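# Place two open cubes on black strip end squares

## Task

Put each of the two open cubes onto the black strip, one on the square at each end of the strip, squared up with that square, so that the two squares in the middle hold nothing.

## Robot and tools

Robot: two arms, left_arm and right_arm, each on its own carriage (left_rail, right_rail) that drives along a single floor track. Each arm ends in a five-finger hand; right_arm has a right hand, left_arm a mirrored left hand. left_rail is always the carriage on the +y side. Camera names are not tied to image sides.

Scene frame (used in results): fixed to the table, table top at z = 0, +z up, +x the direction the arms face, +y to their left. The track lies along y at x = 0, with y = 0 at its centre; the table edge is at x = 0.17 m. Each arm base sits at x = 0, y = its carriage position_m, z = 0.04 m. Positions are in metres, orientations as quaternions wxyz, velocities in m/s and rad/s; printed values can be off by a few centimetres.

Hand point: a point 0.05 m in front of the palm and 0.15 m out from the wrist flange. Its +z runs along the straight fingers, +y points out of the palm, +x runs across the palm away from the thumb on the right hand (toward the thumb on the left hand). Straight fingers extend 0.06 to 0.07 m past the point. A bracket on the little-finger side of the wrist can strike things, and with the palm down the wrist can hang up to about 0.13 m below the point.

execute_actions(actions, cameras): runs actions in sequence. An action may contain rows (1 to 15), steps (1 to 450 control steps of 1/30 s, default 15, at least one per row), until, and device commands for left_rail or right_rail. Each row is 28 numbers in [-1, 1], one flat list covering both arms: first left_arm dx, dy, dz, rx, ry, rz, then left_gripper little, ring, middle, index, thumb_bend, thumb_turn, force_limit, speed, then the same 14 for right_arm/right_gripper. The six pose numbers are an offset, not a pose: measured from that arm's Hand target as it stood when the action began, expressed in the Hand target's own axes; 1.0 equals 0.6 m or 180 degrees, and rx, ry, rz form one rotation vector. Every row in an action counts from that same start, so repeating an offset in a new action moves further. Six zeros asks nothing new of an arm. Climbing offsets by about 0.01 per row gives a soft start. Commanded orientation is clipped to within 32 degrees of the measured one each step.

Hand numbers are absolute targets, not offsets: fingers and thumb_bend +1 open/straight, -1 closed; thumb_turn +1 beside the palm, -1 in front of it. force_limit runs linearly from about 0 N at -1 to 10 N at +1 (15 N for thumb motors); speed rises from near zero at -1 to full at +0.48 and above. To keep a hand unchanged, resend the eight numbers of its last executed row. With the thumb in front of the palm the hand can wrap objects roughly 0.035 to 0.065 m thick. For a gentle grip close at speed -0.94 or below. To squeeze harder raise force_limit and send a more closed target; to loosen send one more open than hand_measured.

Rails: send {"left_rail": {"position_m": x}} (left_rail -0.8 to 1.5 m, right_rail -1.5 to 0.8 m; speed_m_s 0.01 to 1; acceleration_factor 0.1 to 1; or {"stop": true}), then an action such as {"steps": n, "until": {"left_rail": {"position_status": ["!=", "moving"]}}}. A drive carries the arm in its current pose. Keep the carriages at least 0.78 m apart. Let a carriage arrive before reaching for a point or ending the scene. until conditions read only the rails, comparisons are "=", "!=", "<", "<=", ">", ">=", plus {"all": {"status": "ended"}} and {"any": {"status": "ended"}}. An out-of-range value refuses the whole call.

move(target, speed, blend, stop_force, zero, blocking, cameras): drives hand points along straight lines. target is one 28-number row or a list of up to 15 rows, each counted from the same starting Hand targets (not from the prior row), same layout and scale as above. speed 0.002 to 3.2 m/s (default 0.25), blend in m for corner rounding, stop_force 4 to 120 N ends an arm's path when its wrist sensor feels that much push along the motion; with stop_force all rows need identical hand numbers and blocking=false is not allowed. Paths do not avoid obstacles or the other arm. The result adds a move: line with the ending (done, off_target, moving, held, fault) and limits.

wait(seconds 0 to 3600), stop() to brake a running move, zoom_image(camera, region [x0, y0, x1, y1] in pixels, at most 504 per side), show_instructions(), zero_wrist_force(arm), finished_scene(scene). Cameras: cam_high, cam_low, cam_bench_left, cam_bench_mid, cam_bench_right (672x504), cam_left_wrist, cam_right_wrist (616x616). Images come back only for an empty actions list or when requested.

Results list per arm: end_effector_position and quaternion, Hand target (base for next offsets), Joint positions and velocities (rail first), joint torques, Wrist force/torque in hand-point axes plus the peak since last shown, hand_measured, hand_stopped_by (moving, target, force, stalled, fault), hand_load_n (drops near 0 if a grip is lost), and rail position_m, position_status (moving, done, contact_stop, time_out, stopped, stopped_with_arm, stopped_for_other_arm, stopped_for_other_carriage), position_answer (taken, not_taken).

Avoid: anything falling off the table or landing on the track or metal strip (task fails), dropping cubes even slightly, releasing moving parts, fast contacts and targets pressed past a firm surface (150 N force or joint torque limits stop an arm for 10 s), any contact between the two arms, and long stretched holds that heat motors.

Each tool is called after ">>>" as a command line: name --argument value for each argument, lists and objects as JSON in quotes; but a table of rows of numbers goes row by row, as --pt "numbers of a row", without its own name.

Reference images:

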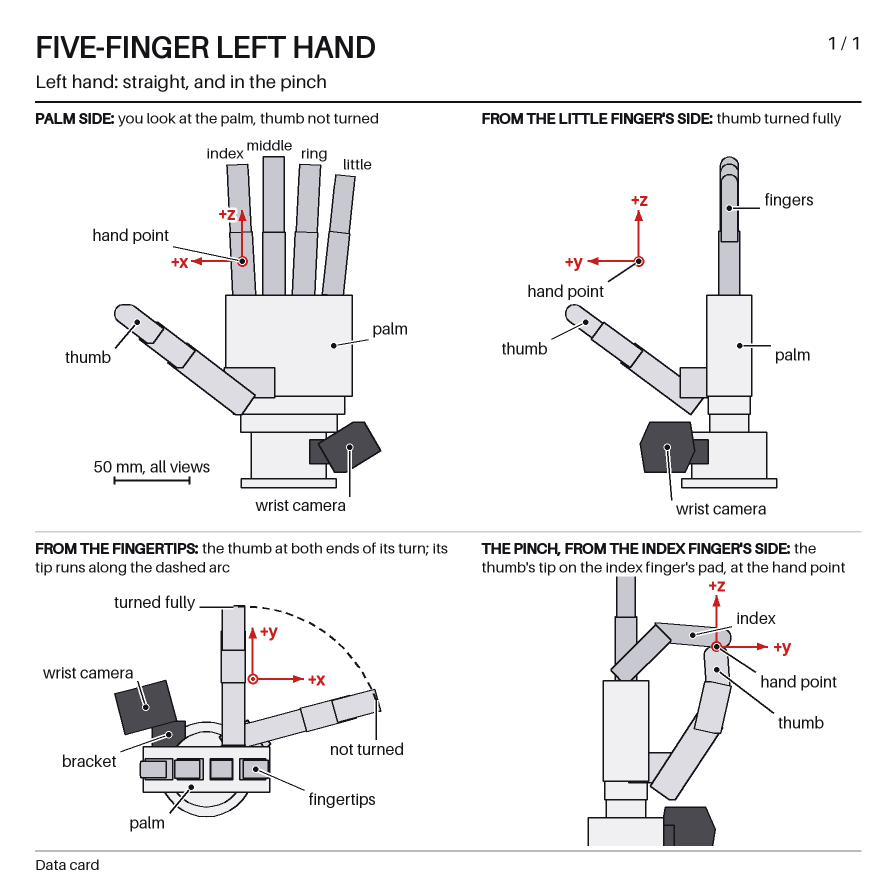

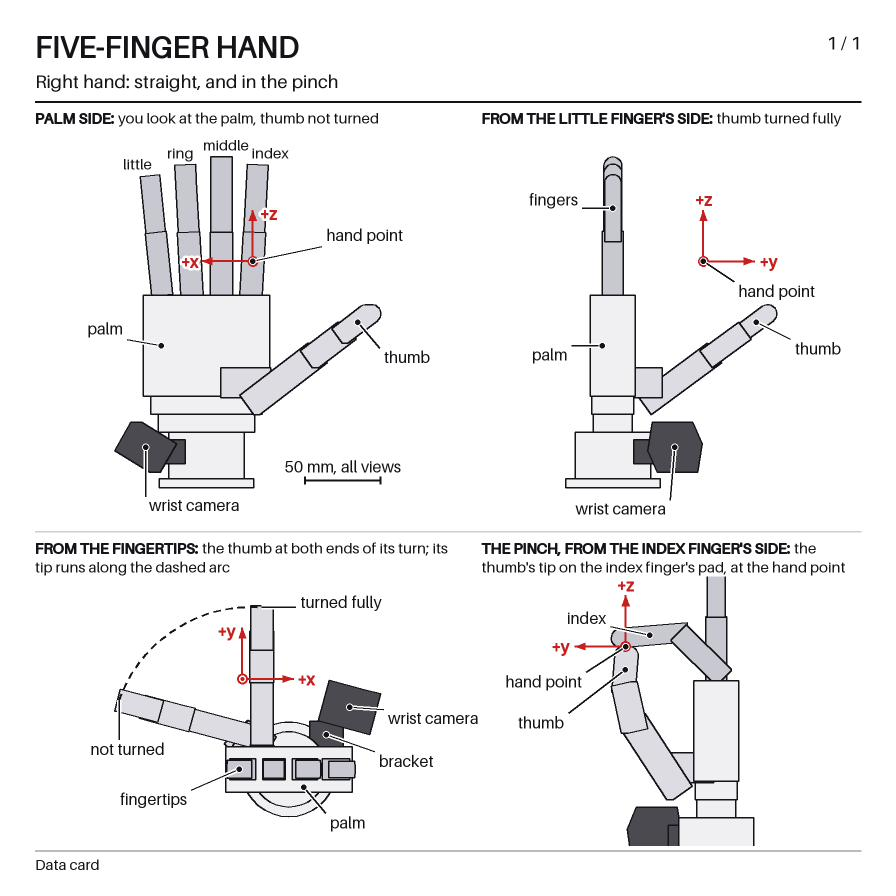

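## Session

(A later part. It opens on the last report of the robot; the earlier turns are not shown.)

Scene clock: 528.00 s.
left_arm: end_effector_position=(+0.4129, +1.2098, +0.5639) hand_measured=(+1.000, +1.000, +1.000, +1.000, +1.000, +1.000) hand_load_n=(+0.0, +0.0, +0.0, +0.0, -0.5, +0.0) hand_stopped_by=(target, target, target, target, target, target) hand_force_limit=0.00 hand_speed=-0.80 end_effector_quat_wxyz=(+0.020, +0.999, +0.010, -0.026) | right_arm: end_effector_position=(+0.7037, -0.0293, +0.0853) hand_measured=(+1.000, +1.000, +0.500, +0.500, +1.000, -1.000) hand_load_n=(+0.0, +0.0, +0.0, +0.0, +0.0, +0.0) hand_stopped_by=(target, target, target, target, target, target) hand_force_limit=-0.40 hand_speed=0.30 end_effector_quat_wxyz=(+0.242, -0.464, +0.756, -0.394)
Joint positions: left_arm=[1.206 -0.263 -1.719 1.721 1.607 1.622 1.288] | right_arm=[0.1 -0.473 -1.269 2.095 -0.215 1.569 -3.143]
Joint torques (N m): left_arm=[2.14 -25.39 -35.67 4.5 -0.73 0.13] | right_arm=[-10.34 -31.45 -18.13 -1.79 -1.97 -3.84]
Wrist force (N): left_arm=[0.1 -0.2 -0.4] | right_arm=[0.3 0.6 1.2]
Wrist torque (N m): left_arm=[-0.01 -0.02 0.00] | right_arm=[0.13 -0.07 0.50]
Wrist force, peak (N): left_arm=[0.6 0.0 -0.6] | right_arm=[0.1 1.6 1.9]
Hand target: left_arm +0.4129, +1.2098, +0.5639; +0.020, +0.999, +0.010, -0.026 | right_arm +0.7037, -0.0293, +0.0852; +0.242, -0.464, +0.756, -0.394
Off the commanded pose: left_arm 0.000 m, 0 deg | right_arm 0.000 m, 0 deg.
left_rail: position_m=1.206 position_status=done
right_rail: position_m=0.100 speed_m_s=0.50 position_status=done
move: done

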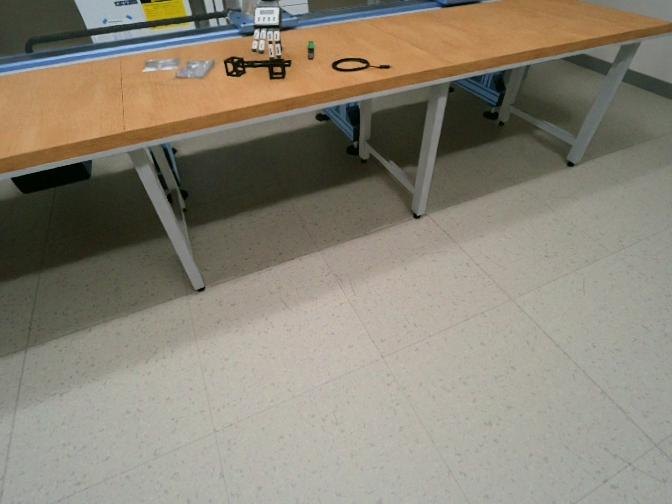

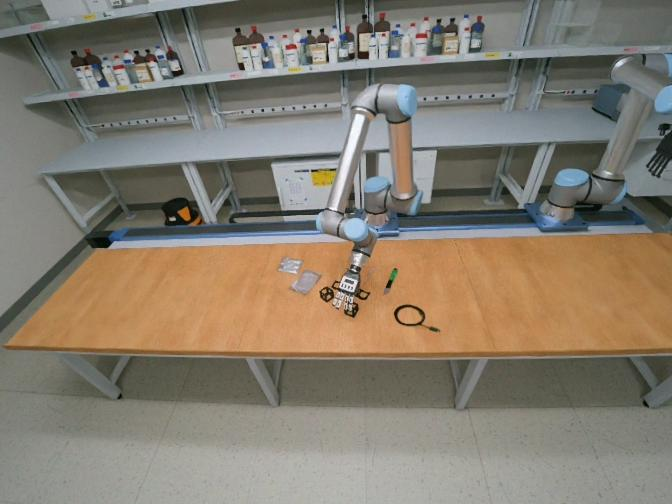

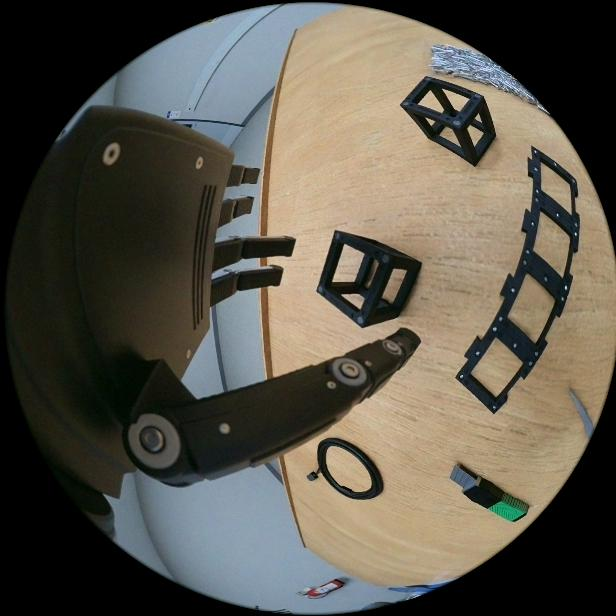

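>>> move --target '[0,0,0,0,0,0,1,1,1,1,1,1,0,-0.8,0.0068,0.0386,0.0321,0,-0.00455,-0.00319,1,1,0.5,0.5,1,-1,-0.4,0.3]' --speed 0.06 --stop_force 8 --cameras '["cam_bench_mid","cam_right_wrist"]'

>>> zoom_image --camera "cam_right_wrist" --region '[200, 190, 440, 430]'

Scene clock: 560.17 s.
left_arm: end_effector_position=(+0.4129, +1.2098, +0.5639) hand_measured=(+1.000, +1.000, +1.000, +1.000, +1.000, +1.000) hand_load_n=(+0.0, +0.0, +0.0, +0.0, +0.0, +0.0) hand_stopped_by=(target, target, target, target, target, target) hand_force_limit=0.00 hand_speed=-0.80 end_effector_quat_wxyz=(+0.020, +0.999, +0.010, -0.026) | right_arm: end_effector_position=(+0.7041, -0.0341, +0.0552) hand_measured=(+1.000, +1.000, +0.500, +0.500, +1.000, -1.000) hand_load_n=(+0.0, +0.0, +0.0, +0.0, +0.0, +0.0) hand_stopped_by=(target, target, target, target, target, target) hand_force_limit=-0.40 hand_speed=0.30 end_effector_quat_wxyz=(+0.245, -0.470, +0.752, -0.392)
Joint positions: left_arm=[1.206 -0.263 -1.719 1.721 1.607 1.622 1.288] | right_arm=[0.1 -0.487 -1.226 2.108 -0.272 1.543 -3.161]
Joint torques (N m): left_arm=[2.33 -25.22 -35.43 4.86 -0.68 0.26] | right_arm=[-12.76 -33.7 -17.99 -2.24 -2.69 -4.08]
Wrist force (N): left_arm=[0.0 -0.2 -0.6] | right_arm=[0.2 0.5 1.4]
Wrist torque (N m): left_arm=[0.00 -0.02 0.01] | right_arm=[0.09 -0.04 0.49]
Wrist force, peak (N): left_arm=[0.3 -0.2 -0.8] | right_arm=[0.1 1.1 1.6]
Hand target: left_arm +0.4129, +1.2098, +0.5639; +0.020, +0.999, +0.010, -0.026 | right_arm +0.7041, -0.0341, +0.0552; +0.245, -0.470, +0.752, -0.392
Off the commanded pose: left_arm 0.000 m, 0 deg | right_arm 0.000 m, 0 deg.
left_rail: position_m=1.206 position_status=done
right_rail: position_m=0.100 speed_m_s=0.50 position_status=done
move: done

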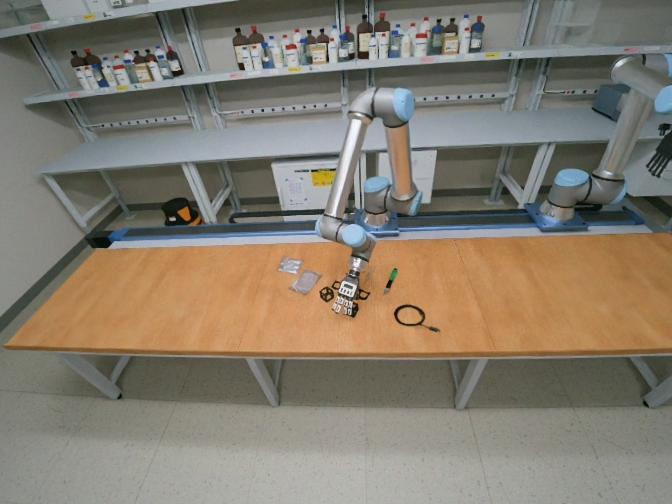

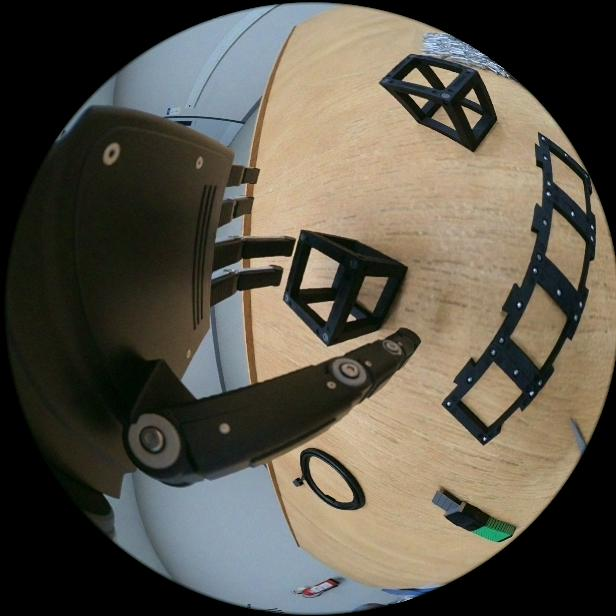

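Scaled by 2.100 from the camera's image (finer frame: 880x880).

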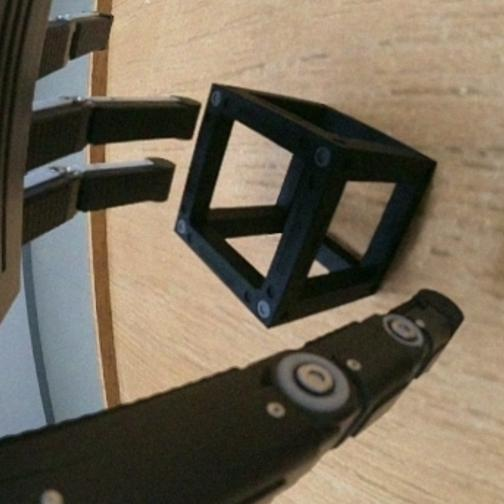

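>>> move --target '[0,0,0,0,0,0,1,1,1,1,1,1,0,-0.8,0.0042,0,0,0,0,0,1,1,0.5,0.5,0.56,-1,-0.5,-0.7]' --speed 0.06

>>> execute_actions --actions '[{"rows":[[0,0,0,0,0,0,1,1,1,1,1,1,0,-0.8,0,0,0,0,0,0,1,1,0.0,0.0,0.56,-1,-0.5,-0.88]],"steps":75}]' --cameras '["cam_bench_mid","cam_right_wrist"]'

>>> zoom_image --camera "cam_right_wrist" --region '[200, 190, 440, 430]'

Scene clock: 616.63 s.
left_arm: end_effector_position=(+0.4129, +1.2098, +0.5639) hand_measured=(+1.000, +1.000, +1.000, +1.000, +1.000, +1.000) hand_load_n=(+0.0, +0.0, +0.0, +0.0, +0.0, +0.0) hand_stopped_by=(target, target, target, target, target, target) hand_force_limit=0.00 hand_speed=-0.80 end_effector_quat_wxyz=(+0.020, +0.999, +0.010, -0.026) | right_arm: end_effector_position=(+0.7030, -0.0364, +0.0552) hand_measured=(+1.000, +1.000, +0.500, +0.500, +0.560, -1.000) hand_load_n=(+0.0, +0.0, +0.0, +0.0, +0.0, +0.0) hand_stopped_by=(target, target, target, target, target, target) hand_force_limit=-0.50 hand_speed=-0.70 end_effector_quat_wxyz=(+0.245, -0.470, +0.752, -0.392)
Joint positions: left_arm=[1.206 -0.263 -1.719 1.721 1.607 1.622 1.288] | right_arm=[0.1 -0.492 -1.227 2.11 -0.273 1.539 -3.164]
Joint torques (N m): left_arm=[2.47 -24.75 -35.43 4.76 -0.78 0.08] | right_arm=[-12.49 -64.79 -18.31 -2.39 -2.69 -4.32]
Wrist force (N): left_arm=[0.4 -0.3 -0.4] | right_arm=[0.4 0.7 0.9]
Wrist torque (N m): left_arm=[-0.02 -0.06 0.02] | right_arm=[0.16 -0.06 0.51]
Wrist force, peak (N): left_arm=[0.6 -0.2 -0.7] | right_arm=[0.0 0.3 2.0]
Hand target: left_arm +0.4129, +1.2098, +0.5639; +0.020, +0.999, +0.010, -0.026 | right_arm +0.7030, -0.0364, +0.0552; +0.245, -0.470, +0.752, -0.392
Off the commanded pose: left_arm 0.000 m, 0 deg | right_arm 0.000 m, 0 deg.
left_rail: position_m=1.206 position_status=done
right_rail: position_m=0.100 speed_m_s=0.50 position_status=done
move: done

Scene clock: 619.33 s.
left_arm: end_effector_position=(+0.4129, +1.2098, +0.5639) hand_measured=(+1.000, +1.000, +1.000, +1.000, +1.000, +1.000) hand_load_n=(+0.0, +0.5, +0.0, +0.0, +0.0, +0.0) hand_stopped_by=(target, target, target, target, target, target) hand_force_limit=0.00 hand_speed=-0.80 end_effector_quat_wxyz=(+0.020, +0.999, +0.010, -0.026) | right_arm: end_effector_position=(+0.7030, -0.0364, +0.0552) hand_measured=(+1.000, +1.000, +0.200, +0.200, +0.562, -1.000) hand_load_n=(-0.5, +0.0, +4.0, +4.0, +5.5, +0.0) hand_stopped_by=(target, target, force, force, target, target) hand_force_limit=-0.50 hand_speed=-0.88 end_effector_quat_wxyz=(+0.245, -0.470, +0.752, -0.392)
Joint positions: left_arm=[1.206 -0.263 -1.719 1.721 1.607 1.622 1.288] | right_arm=[0.1 -0.492 -1.227 2.11 -0.273 1.539 -3.164]
Joint torques (N m): left_arm=[1.88 -25.91 -35.26 4.77 -0.92 0.15] | right_arm=[-11.75 -53.32 -19 0.53 -2.46 -3.94]
Wrist force (N): left_arm=[0.3 0.0 -0.6] | right_arm=[-0.2 -1.3 0.7]
Wrist torque (N m): left_arm=[0.02 -0.05 0.01] | right_arm=[0.00 0.00 0.45]
Wrist force, peak (N): left_arm=[0.2 0.1 -1.1] | right_arm=[-0.2 -2.3 0.4]
Hand target: left_arm +0.4129, +1.2098, +0.5639; +0.020, +0.999, +0.010, -0.026 | right_arm +0.7030, -0.0364, +0.0552; +0.245, -0.470, +0.752, -0.392
Off the commanded pose: left_arm 0.000 m, 0 deg | right_arm 0.000 m, 0 deg.
left_rail: position_m=1.206 position_status=done
right_rail: position_m=0.100 speed_m_s=0.50 position_status=done

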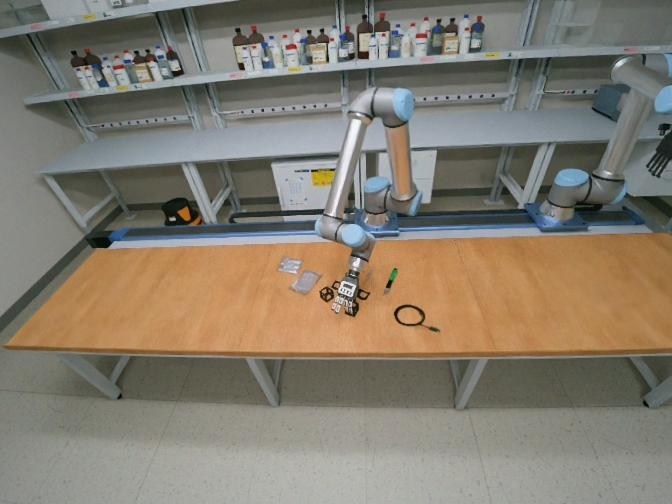

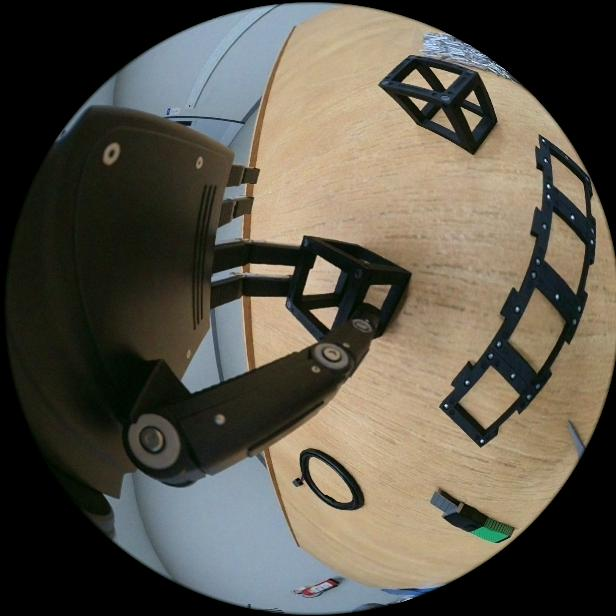

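Scaled by 2.100 from the camera's image (finer frame: 880x880).

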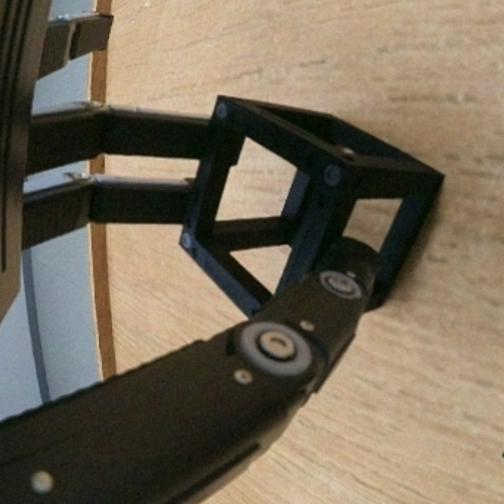

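>>> move --pt "0 0 0 0 0 0 1 1 1 1 1 1 0 -0.8 0 -0.0478 -0.0335 0 0 0 1 1 0.0 0.0 0.56 -1 -0.5 -0.88" --pt "0 0 0 0 0 0 1 1 1 1 1 1 0 -0.8 -0.0303 0.067 -0.1975 0 0.01138 0.00797 1 1 0.0 0.0 0.56 -1 -0.5 -0.88" --speed '[0.08,0.15]' --blend '[0.01,0]' --cameras '["cam_bench_mid","cam_low","cam_right_wrist"]'

>>> zoom_image --camera "cam_right_wrist" --region '[230, 190, 470, 430]'

Scene clock: 645.43 s.
left_arm: end_effector_position=(+0.4129, +1.2098, +0.5639) hand_measured=(+1.000, +1.000, +1.000, +1.000, +1.000, +1.000) hand_load_n=(+0.0, +0.0, +0.0, +0.0, +0.0, +0.0) hand_stopped_by=(target, target, target, target, target, target) hand_force_limit=0.00 hand_speed=-0.80 end_effector_quat_wxyz=(+0.020, +0.999, +0.010, -0.026) | right_arm: end_effector_position=(+0.6030, +0.0325, +0.0901) hand_measured=(+1.000, +1.000, +0.200, +0.200, +0.562, -1.000) hand_load_n=(+0.0, +0.0, +3.5, +3.5, +6.5, +0.0) hand_stopped_by=(target, target, force, force, target, target) hand_force_limit=-0.50 hand_speed=-0.88 end_effector_quat_wxyz=(+0.236, -0.454, +0.762, -0.397)
Joint positions: left_arm=[1.206 -0.263 -1.719 1.721 1.607 1.622 1.288] | right_arm=[0.1 -0.437 -1.426 2.294 -0.257 1.62 -3.107]
Joint torques (N m): left_arm=[2.99 -24.17 -35.17 4.91 -0.96 0.18] | right_arm=[18.26 -50.47 -17.64 -2.25 2.31 3.48]
Wrist force (N): left_arm=[0.1 0.0 -0.7] | right_arm=[0.2 0.8 1.3]
Wrist torque (N m): left_arm=[0.02 -0.03 0.00] | right_arm=[0.17 -0.04 0.22]
Wrist force, peak (N): left_arm=[0.3 -0.1 -1.0] | right_arm=[0.1 1.0 2.4]
Hand target: left_arm +0.4129, +1.2098, +0.5639; +0.020, +0.999, +0.010, -0.026 | right_arm +0.6029, +0.0326, +0.0901; +0.236, -0.454, +0.762, -0.397
Off the commanded pose: left_arm 0.000 m, 0 deg | right_arm 0.000 m, 0 deg.
left_rail: position_m=1.206 position_status=done
right_rail: position_m=0.100 speed_m_s=0.50 position_status=done
move: done
Images, in order (width x height): cam_low 672x504, cam_bench_mid 672x504, cam_right_wrist 616x616.

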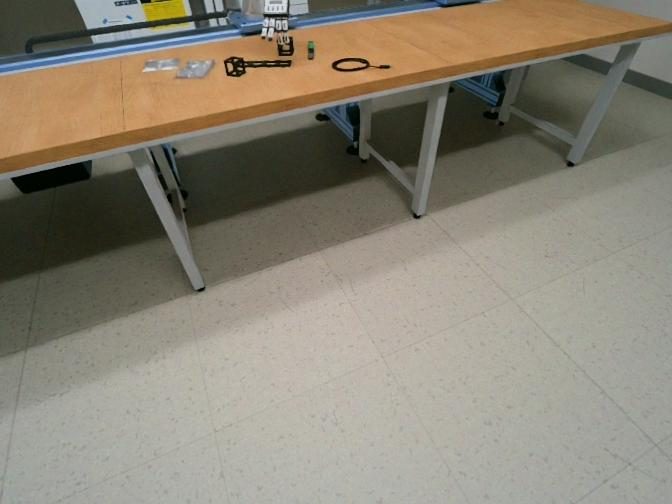

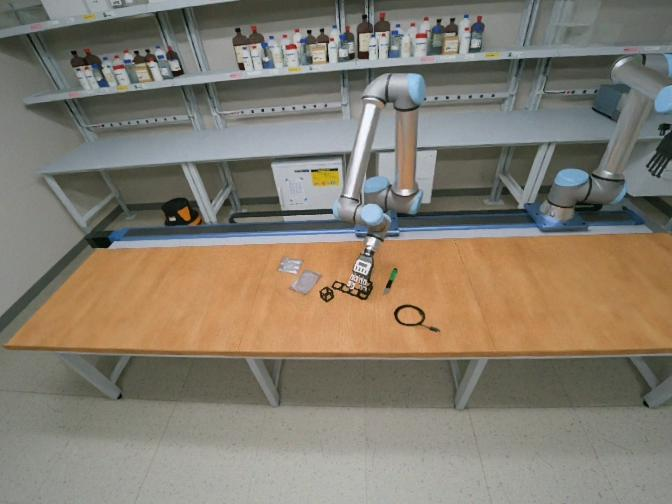

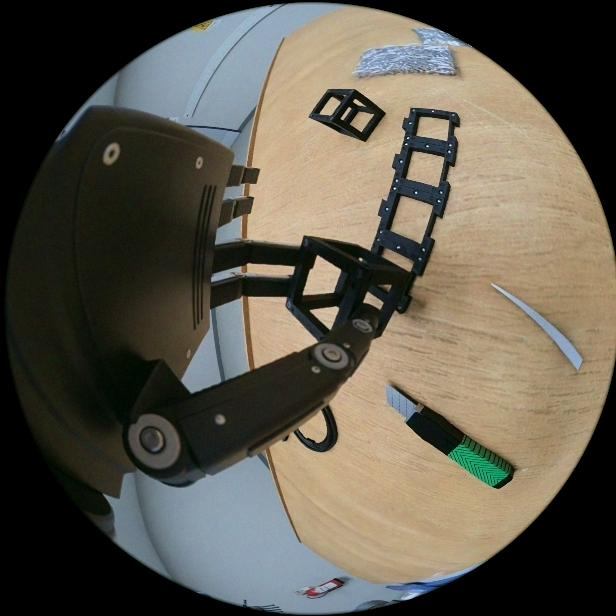

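Scaled by 2.100 from the camera's image (finer frame: 880x880).

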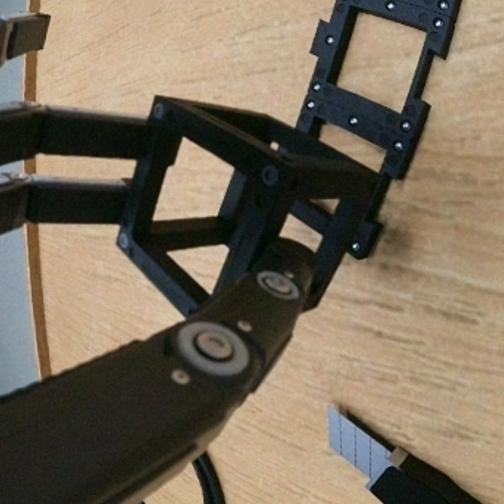

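>>> zoom_image --camera "cam_right_wrist" --region '[360, 90, 480, 210]'

>>> zoom_image --camera "cam_right_wrist" --region '[340, 210, 460, 330]'

>>> zoom_image --camera "cam_right_wrist" --region '[280, 220, 420, 360]'

>>> zoom_image --camera "cam_bench_mid" --region '[310, 240, 390, 310]'

Scaled by 4.200 from the camera's image (finer frame: 880x880).

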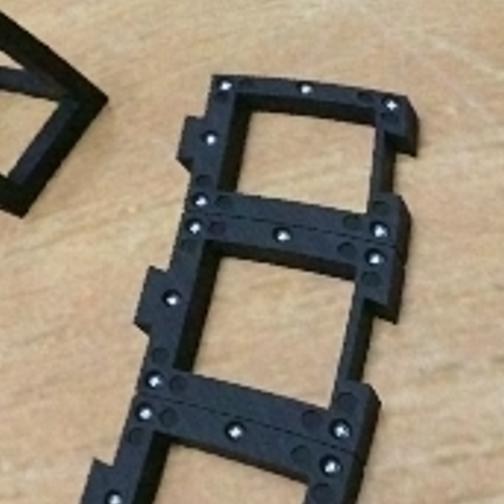

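Scaled by 4.200 from the camera's image (finer frame: 880x880).

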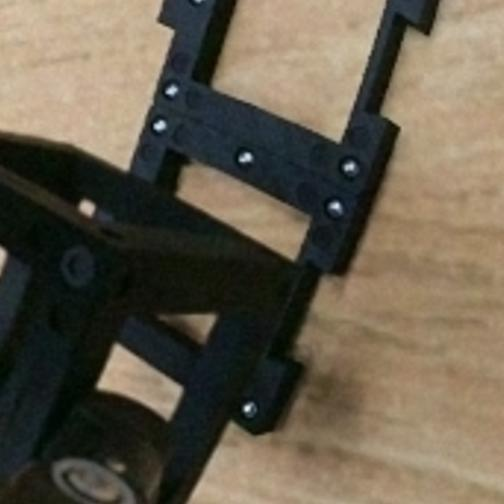

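Scaled by 3.600 from the camera's image (finer frame: 880x880).

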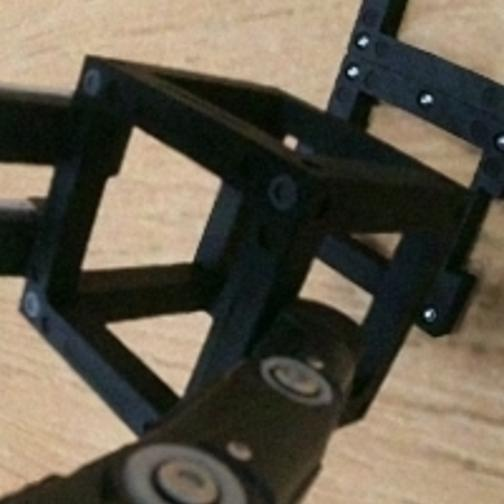

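Scaled by 6.300.

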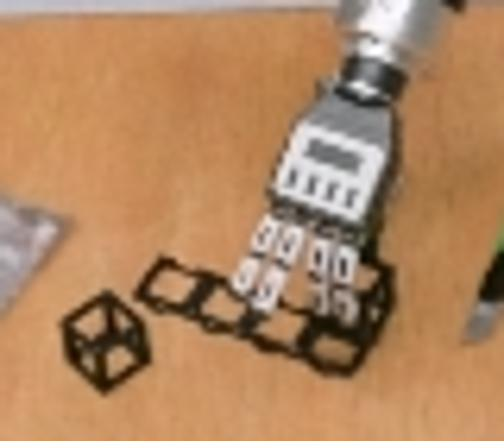

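>>> move --target '[0,0,0,0,0,0,1,1,1,1,1,1,0,-0.8,0.023,0.0234,0.0247,0,-0.01138,-0.00797,1,1,0.0,0.0,0.56,-1,-0.5,-0.88]' --speed 0.08 --cameras '["cam_bench_mid","cam_right_wrist"]'

>>> zoom_image --camera "cam_right_wrist" --region '[270, 220, 450, 400]'

>>> zoom_image --camera "cam_right_wrist" --region '[340, 90, 460, 210]'

>>> zoom_image --camera "cam_bench_mid" --region '[310, 240, 390, 310]'

Scene clock: 779.80 s.
left_arm: end_effector_position=(+0.4129, +1.2098, +0.5639) hand_measured=(+1.000, +1.000, +1.000, +1.000, +1.000, +1.000) hand_load_n=(+0.0, +0.0, +0.0, +0.0, +0.0, +0.0) hand_stopped_by=(target, target, target, target, target, target) hand_force_limit=0.00 hand_speed=-0.80 end_effector_quat_wxyz=(+0.020, +0.999, +0.010, -0.026) | right_arm: end_effector_position=(+0.6000, +0.0185, +0.0702) hand_measured=(+1.000, +1.000, +0.200, +0.200, +0.562, -1.000) hand_load_n=(+0.0, +0.0, +3.5, +3.5, +6.5, +0.0) hand_stopped_by=(target, target, force, force, target, target) hand_force_limit=-0.50 hand_speed=-0.88 end_effector_quat_wxyz=(+0.245, -0.470, +0.752, -0.392)
Joint positions: left_arm=[1.206 -0.263 -1.719 1.721 1.607 1.622 1.288] | right_arm=[0.1 -0.493 -1.399 2.315 -0.306 1.538 -3.164]
Joint torques (N m): left_arm=[2.54 -24.75 -34.97 5.1 -1.1 0.06] | right_arm=[-14.17 -19.36 -17.78 -2.75 -2.91 -3.99]
Wrist force (N): left_arm=[0.2 -0.2 -0.7] | right_arm=[0.1 0.7 1.3]
Wrist torque (N m): left_arm=[0.00 -0.06 0.02] | right_arm=[0.11 -0.03 0.52]
Wrist force, peak (N): left_arm=[0.3 -0.6 -0.7] | right_arm=[0.2 1.0 1.7]
Hand target: left_arm +0.4129, +1.2098, +0.5639; +0.020, +0.999, +0.010, -0.026 | right_arm +0.6000, +0.0185, +0.0701; +0.245, -0.470, +0.752, -0.392
Off the commanded pose: left_arm 0.000 m, 0 deg | right_arm 0.000 m, 0 deg.
left_rail: position_m=1.206 position_status=done
right_rail: position_m=0.100 speed_m_s=0.50 position_status=done
move: done

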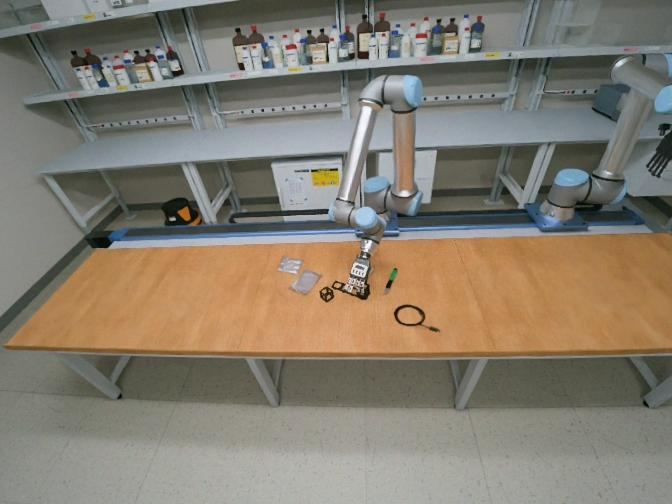

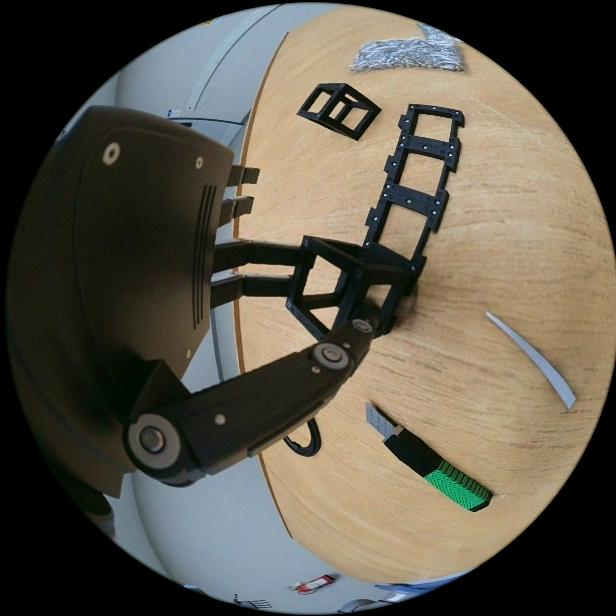

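Scaled by 2.800 from the camera's image (finer frame: 880x880).

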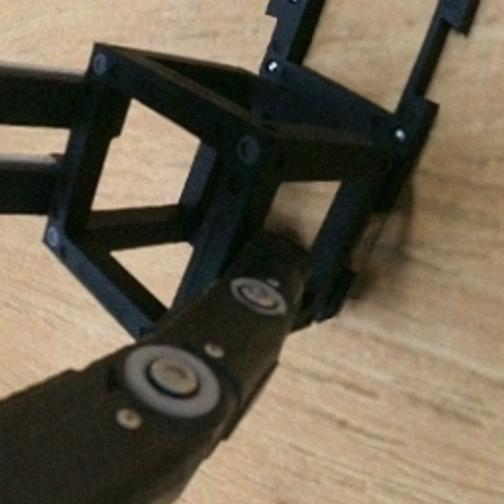

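Scaled by 4.200 from the camera's image (finer frame: 880x880).

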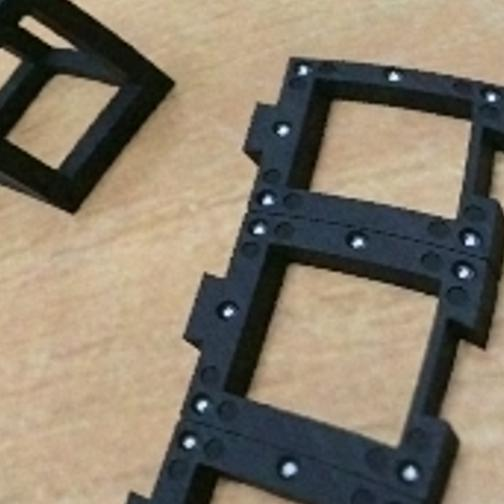

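Scaled by 6.300.

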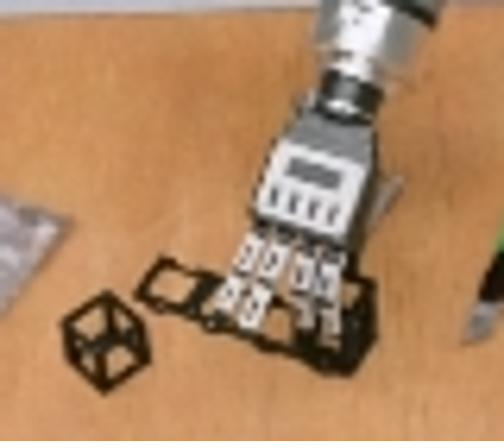

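>>> move --target '[0,0,0,0,0,0,1,1,1,1,1,1,0,-0.8,-0.0008,0.0123,0.0086,0,0,0,1,1,0.0,0.0,0.56,-1,-0.5,-0.88]' --speed 0.01 --stop_force 4 --cameras '["cam_bench_mid","cam_right_wrist"]'

>>> zoom_image --camera "cam_right_wrist" --region '[270, 220, 450, 400]'

Scene clock: 827.23 s.
left_arm: end_effector_position=(+0.4129, +1.2098, +0.5639) hand_measured=(+1.000, +1.000, +1.000, +1.000, +1.000, +1.000) hand_load_n=(+0.0, +0.0, +0.0, +0.0, +0.0, +0.0) hand_stopped_by=(target, target, target, target, target, target) hand_force_limit=0.00 hand_speed=-0.80 end_effector_quat_wxyz=(+0.020, +0.999, +0.010, -0.026) | right_arm: end_effector_position=(+0.6002, +0.0189, +0.0627) hand_measured=(+1.000, +1.000, +0.200, +0.200, +0.562, -1.000) hand_load_n=(+0.0, +0.0, +3.0, +3.5, +6.0, +0.0) hand_stopped_by=(target, target, force, force, target, target) hand_force_limit=-0.50 hand_speed=-0.88 end_effector_quat_wxyz=(+0.245, -0.470, +0.752, -0.392)
Joint positions: left_arm=[1.206 -0.263 -1.719 1.721 1.607 1.622 1.288] | right_arm=[0.1 -0.492 -1.385 2.319 -0.324 1.539 -3.164]
Joint torques (N m): left_arm=[2.17 -24.22 -34.5 5.1 -1.12 0.13] | right_arm=[-6.74 -51.34 -28.85 2.4 -1.86 -0.62]
Wrist force (N): left_arm=[0.1 -0.1 -0.7] | right_arm=[0.0 1.0 1.9]
Wrist torque (N m): left_arm=[0.01 -0.04 0.01] | right_arm=[0.08 -0.03 0.44]
Wrist force, peak (N): left_arm=[0.3 -0.1 -1.1] | right_arm=[-0.1 -3.3 -1.0]
Hand target: left_arm +0.4129, +1.2098, +0.5639; +0.020, +0.999, +0.010, -0.026 | right_arm +0.6002, +0.0188, +0.0627; +0.245, -0.470, +0.752, -0.392 (not the last commanded pose)
Off the commanded pose: left_arm 0.000 m, 0 deg | right_arm 0.002 m, 0 deg.
left_rail: position_m=1.206 position_status=done
right_rail: position_m=0.100 speed_m_s=0.50 position_status=done
move: contact (right_arm)

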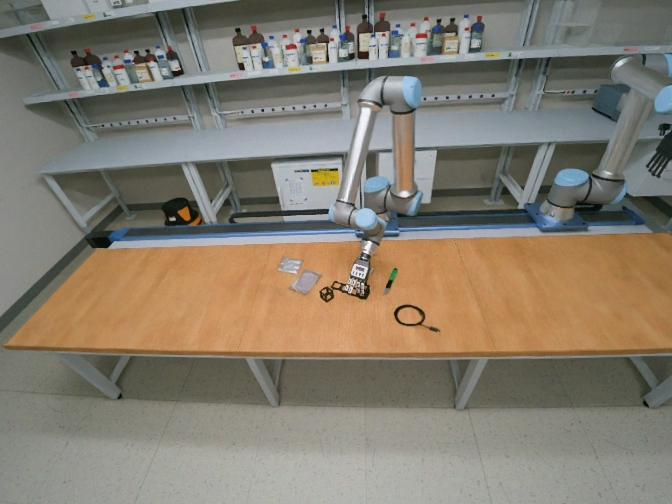

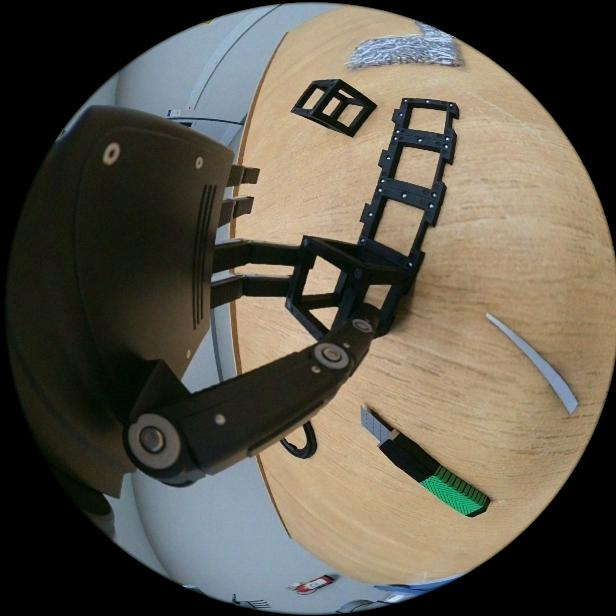

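Scaled by 2.800 from the camera's image (finer frame: 880x880).

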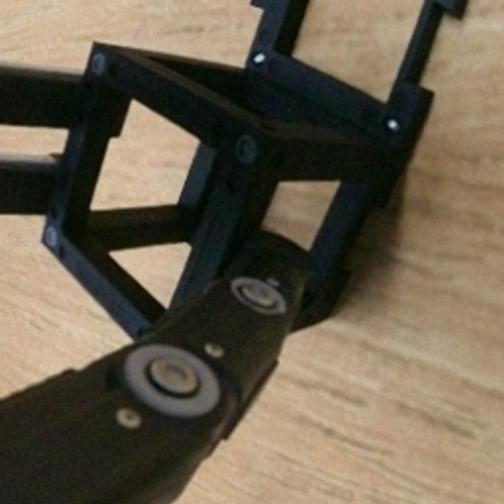

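>>> execute_actions --actions '[{"rows":[[0,0,0,0,0,0,1,1,1,1,1,1,0,-0.8,0,0,0,0,0,0,1,1,0.35,0.35,0.72,-1,-0.5,-0.86]],"steps":40},{"rows":[[0,0,0,0,0,0,1,1,1,1,1,1,0,-0.8,0,0,0,0,0,0,1,1,0.6,0.6,1,-1,-0.5,-0.3]],"steps":15}]' --cameras '["cam_right_wrist"]'

>>> zoom_image --camera "cam_right_wrist" --region '[270, 220, 450, 400]'

Scene clock: 839.53 s.
left_arm: end_effector_position=(+0.4129, +1.2098, +0.5639) hand_measured=(+1.000, +1.000, +1.000, +1.000, +1.000, +1.000) hand_load_n=(+0.0, +0.0, +0.0, +0.0, -0.5, +0.0) hand_stopped_by=(target, target, target, target, target, target) hand_force_limit=0.00 hand_speed=-0.80 end_effector_quat_wxyz=(+0.020, +0.999, +0.010, -0.026) | right_arm: end_effector_position=(+0.6002, +0.0188, +0.0627) hand_measured=(+1.000, +1.000, +0.600, +0.600, +1.000, -1.000) hand_load_n=(+0.0, +0.0, +0.0, +0.0, +0.0, +0.0) hand_stopped_by=(target, target, target, target, target, target) hand_force_limit=-0.50 hand_speed=-0.30 end_effector_quat_wxyz=(+0.245, -0.470, +0.752, -0.392)
Joint positions: left_arm=[1.206 -0.263 -1.719 1.721 1.607 1.622 1.288] | right_arm=[0.1 -0.492 -1.385 2.319 -0.324 1.539 -3.164]
Joint torques (N m): left_arm=[1.87 -25.22 -34.65 5.27 -1.11 0.09] | right_arm=[-10.78 -49 -26.76 1.81 -1.55 -0.94]
Wrist force (N): left_arm=[0.1 -0.3 -0.6] | right_arm=[0.3 0.6 0.8]
Wrist torque (N m): left_arm=[-0.02 -0.03 0.01] | right_arm=[0.15 -0.04 0.43]
Wrist force, peak (N): left_arm=[0.7 -0.2 -1.0] | right_arm=[-0.2 1.0 2.4]
Hand target: left_arm +0.4129, +1.2098, +0.5639; +0.020, +0.999, +0.010, -0.026 | right_arm +0.6002, +0.0188, +0.0627; +0.245, -0.470, +0.752, -0.392
Off the commanded pose: left_arm 0.000 m, 0 deg | right_arm 0.000 m, 0 deg.
left_rail: position_m=1.206 position_status=done
right_rail: position_m=0.100 speed_m_s=0.50 position_status=done

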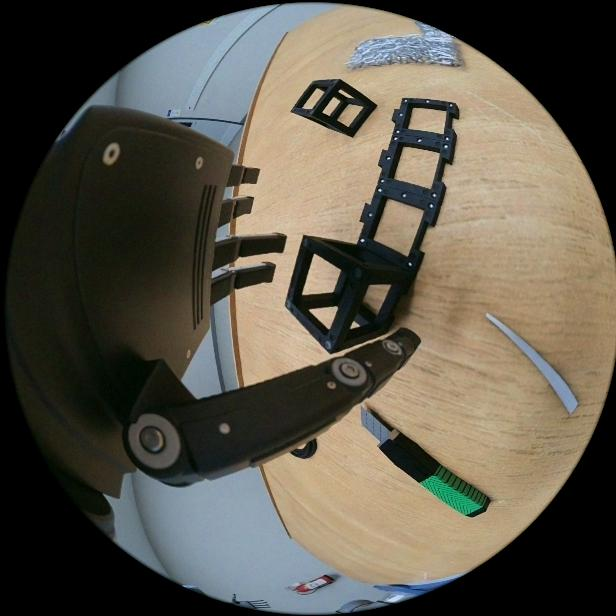

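Scaled by 2.800 from the camera's image (finer frame: 880x880).

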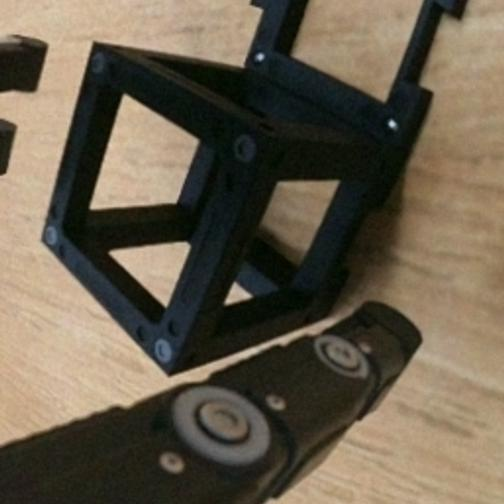

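>>> move --target '[0,0,0,0,0,0,1,1,1,1,1,1,0,-0.8,0,-0.1229,-0.086,0,0,0,1,1,0.6,0.6,1,-1,-0.5,-0.3]' --speed 0.15 --cameras '["cam_bench_mid","cam_right_wrist","cam_high","cam_low"]'

>>> zoom_image --camera "cam_right_wrist" --region '[360, 220, 480, 340]'

>>> zoom_image --camera "cam_right_wrist" --region '[340, 110, 480, 250]'

Scene clock: 868.33 s.
left_arm: end_effector_position=(+0.4129, +1.2098, +0.5639) hand_measured=(+1.000, +1.000, +1.000, +1.000, +1.000, +1.000) hand_load_n=(+0.0, +0.0, +0.0, +0.0, +0.0, +0.0) hand_stopped_by=(target, target, target, target, target, target) hand_force_limit=0.00 hand_speed=-0.80 end_effector_quat_wxyz=(+0.020, +0.999, +0.010, -0.026) | right_arm: end_effector_position=(+0.6001, +0.0189, +0.1526) hand_measured=(+1.000, +1.000, +0.600, +0.600, +1.000, -1.000) hand_load_n=(+0.0, +0.0, -0.5, +0.0, +0.0, +0.0) hand_stopped_by=(target, target, target, target, target, target) hand_force_limit=-0.50 hand_speed=-0.30 end_effector_quat_wxyz=(+0.245, -0.470, +0.752, -0.392)
Joint positions: left_arm=[1.206 -0.263 -1.719 1.721 1.607 1.622 1.288] | right_arm=[0.1 -0.492 -1.529 2.256 -0.116 1.539 -3.164]
Joint torques (N m): left_arm=[1.75 -24.53 -34.09 5.37 -1.29 0.19] | right_arm=[-13.93 -46.23 -35.06 2.53 -2.74 -4.04]
Wrist force (N): left_arm=[0.3 0.2 -0.7] | right_arm=[-0.3 0.5 0.8]
Wrist torque (N m): left_arm=[0.06 -0.07 0.00] | right_arm=[0.17 0.02 0.27]
Wrist force, peak (N): left_arm=[0.5 -0.2 -1.1] | right_arm=[0.0 1.6 1.7]
Hand target: left_arm +0.4129, +1.2098, +0.5639; +0.020, +0.999, +0.010, -0.026 | right_arm +0.6001, +0.0189, +0.1527; +0.245, -0.470, +0.752, -0.392
Off the commanded pose: left_arm 0.000 m, 0 deg | right_arm 0.000 m, 0 deg.
left_rail: position_m=1.206 position_status=done
right_rail: position_m=0.100 speed_m_s=0.50 position_status=done
move: done
Images, in order (width x height): cam_high 672x504, cam_low 672x504, cam_bench_mid 672x504, cam_right_wrist 616x616.

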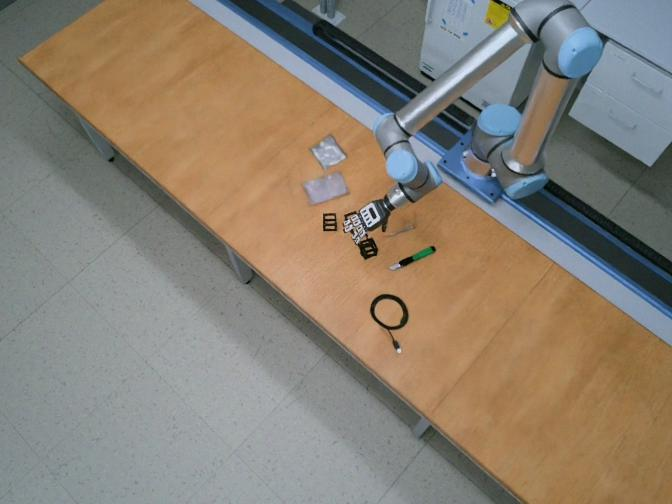

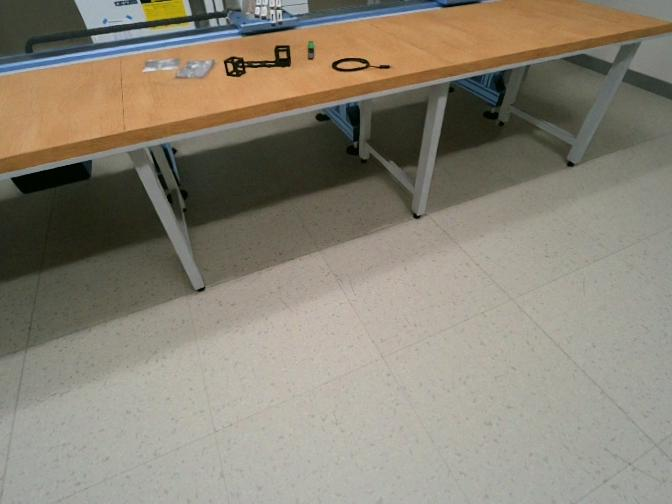

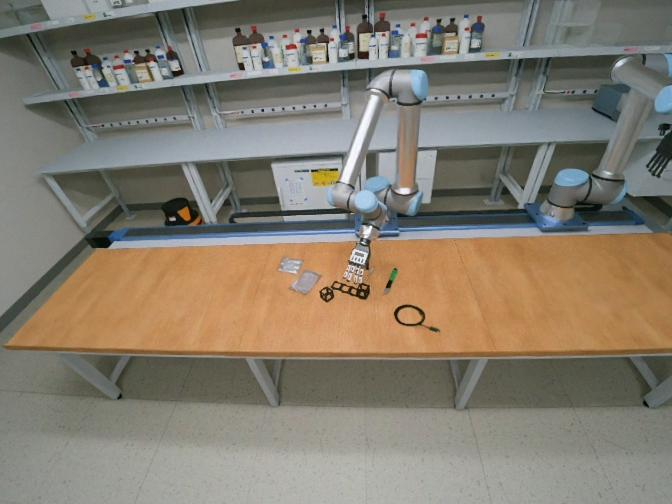

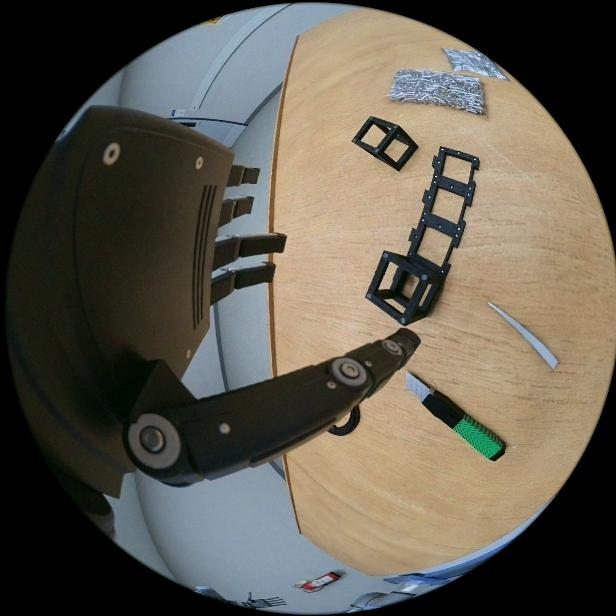

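Scaled by 4.200 from the camera's image (finer frame: 880x880).

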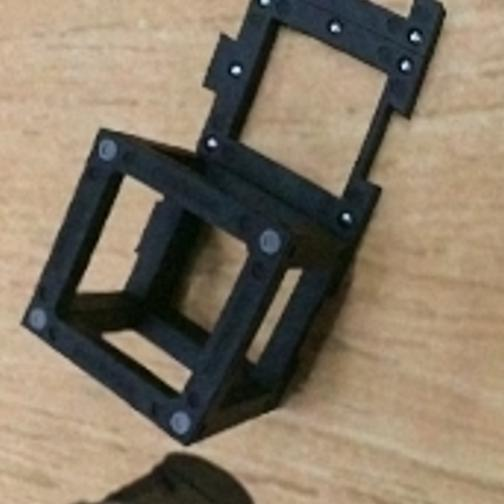

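Scaled by 3.600 from the camera's image (finer frame: 880x880).

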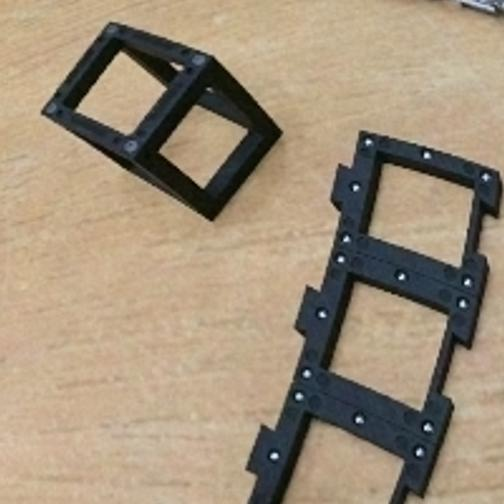

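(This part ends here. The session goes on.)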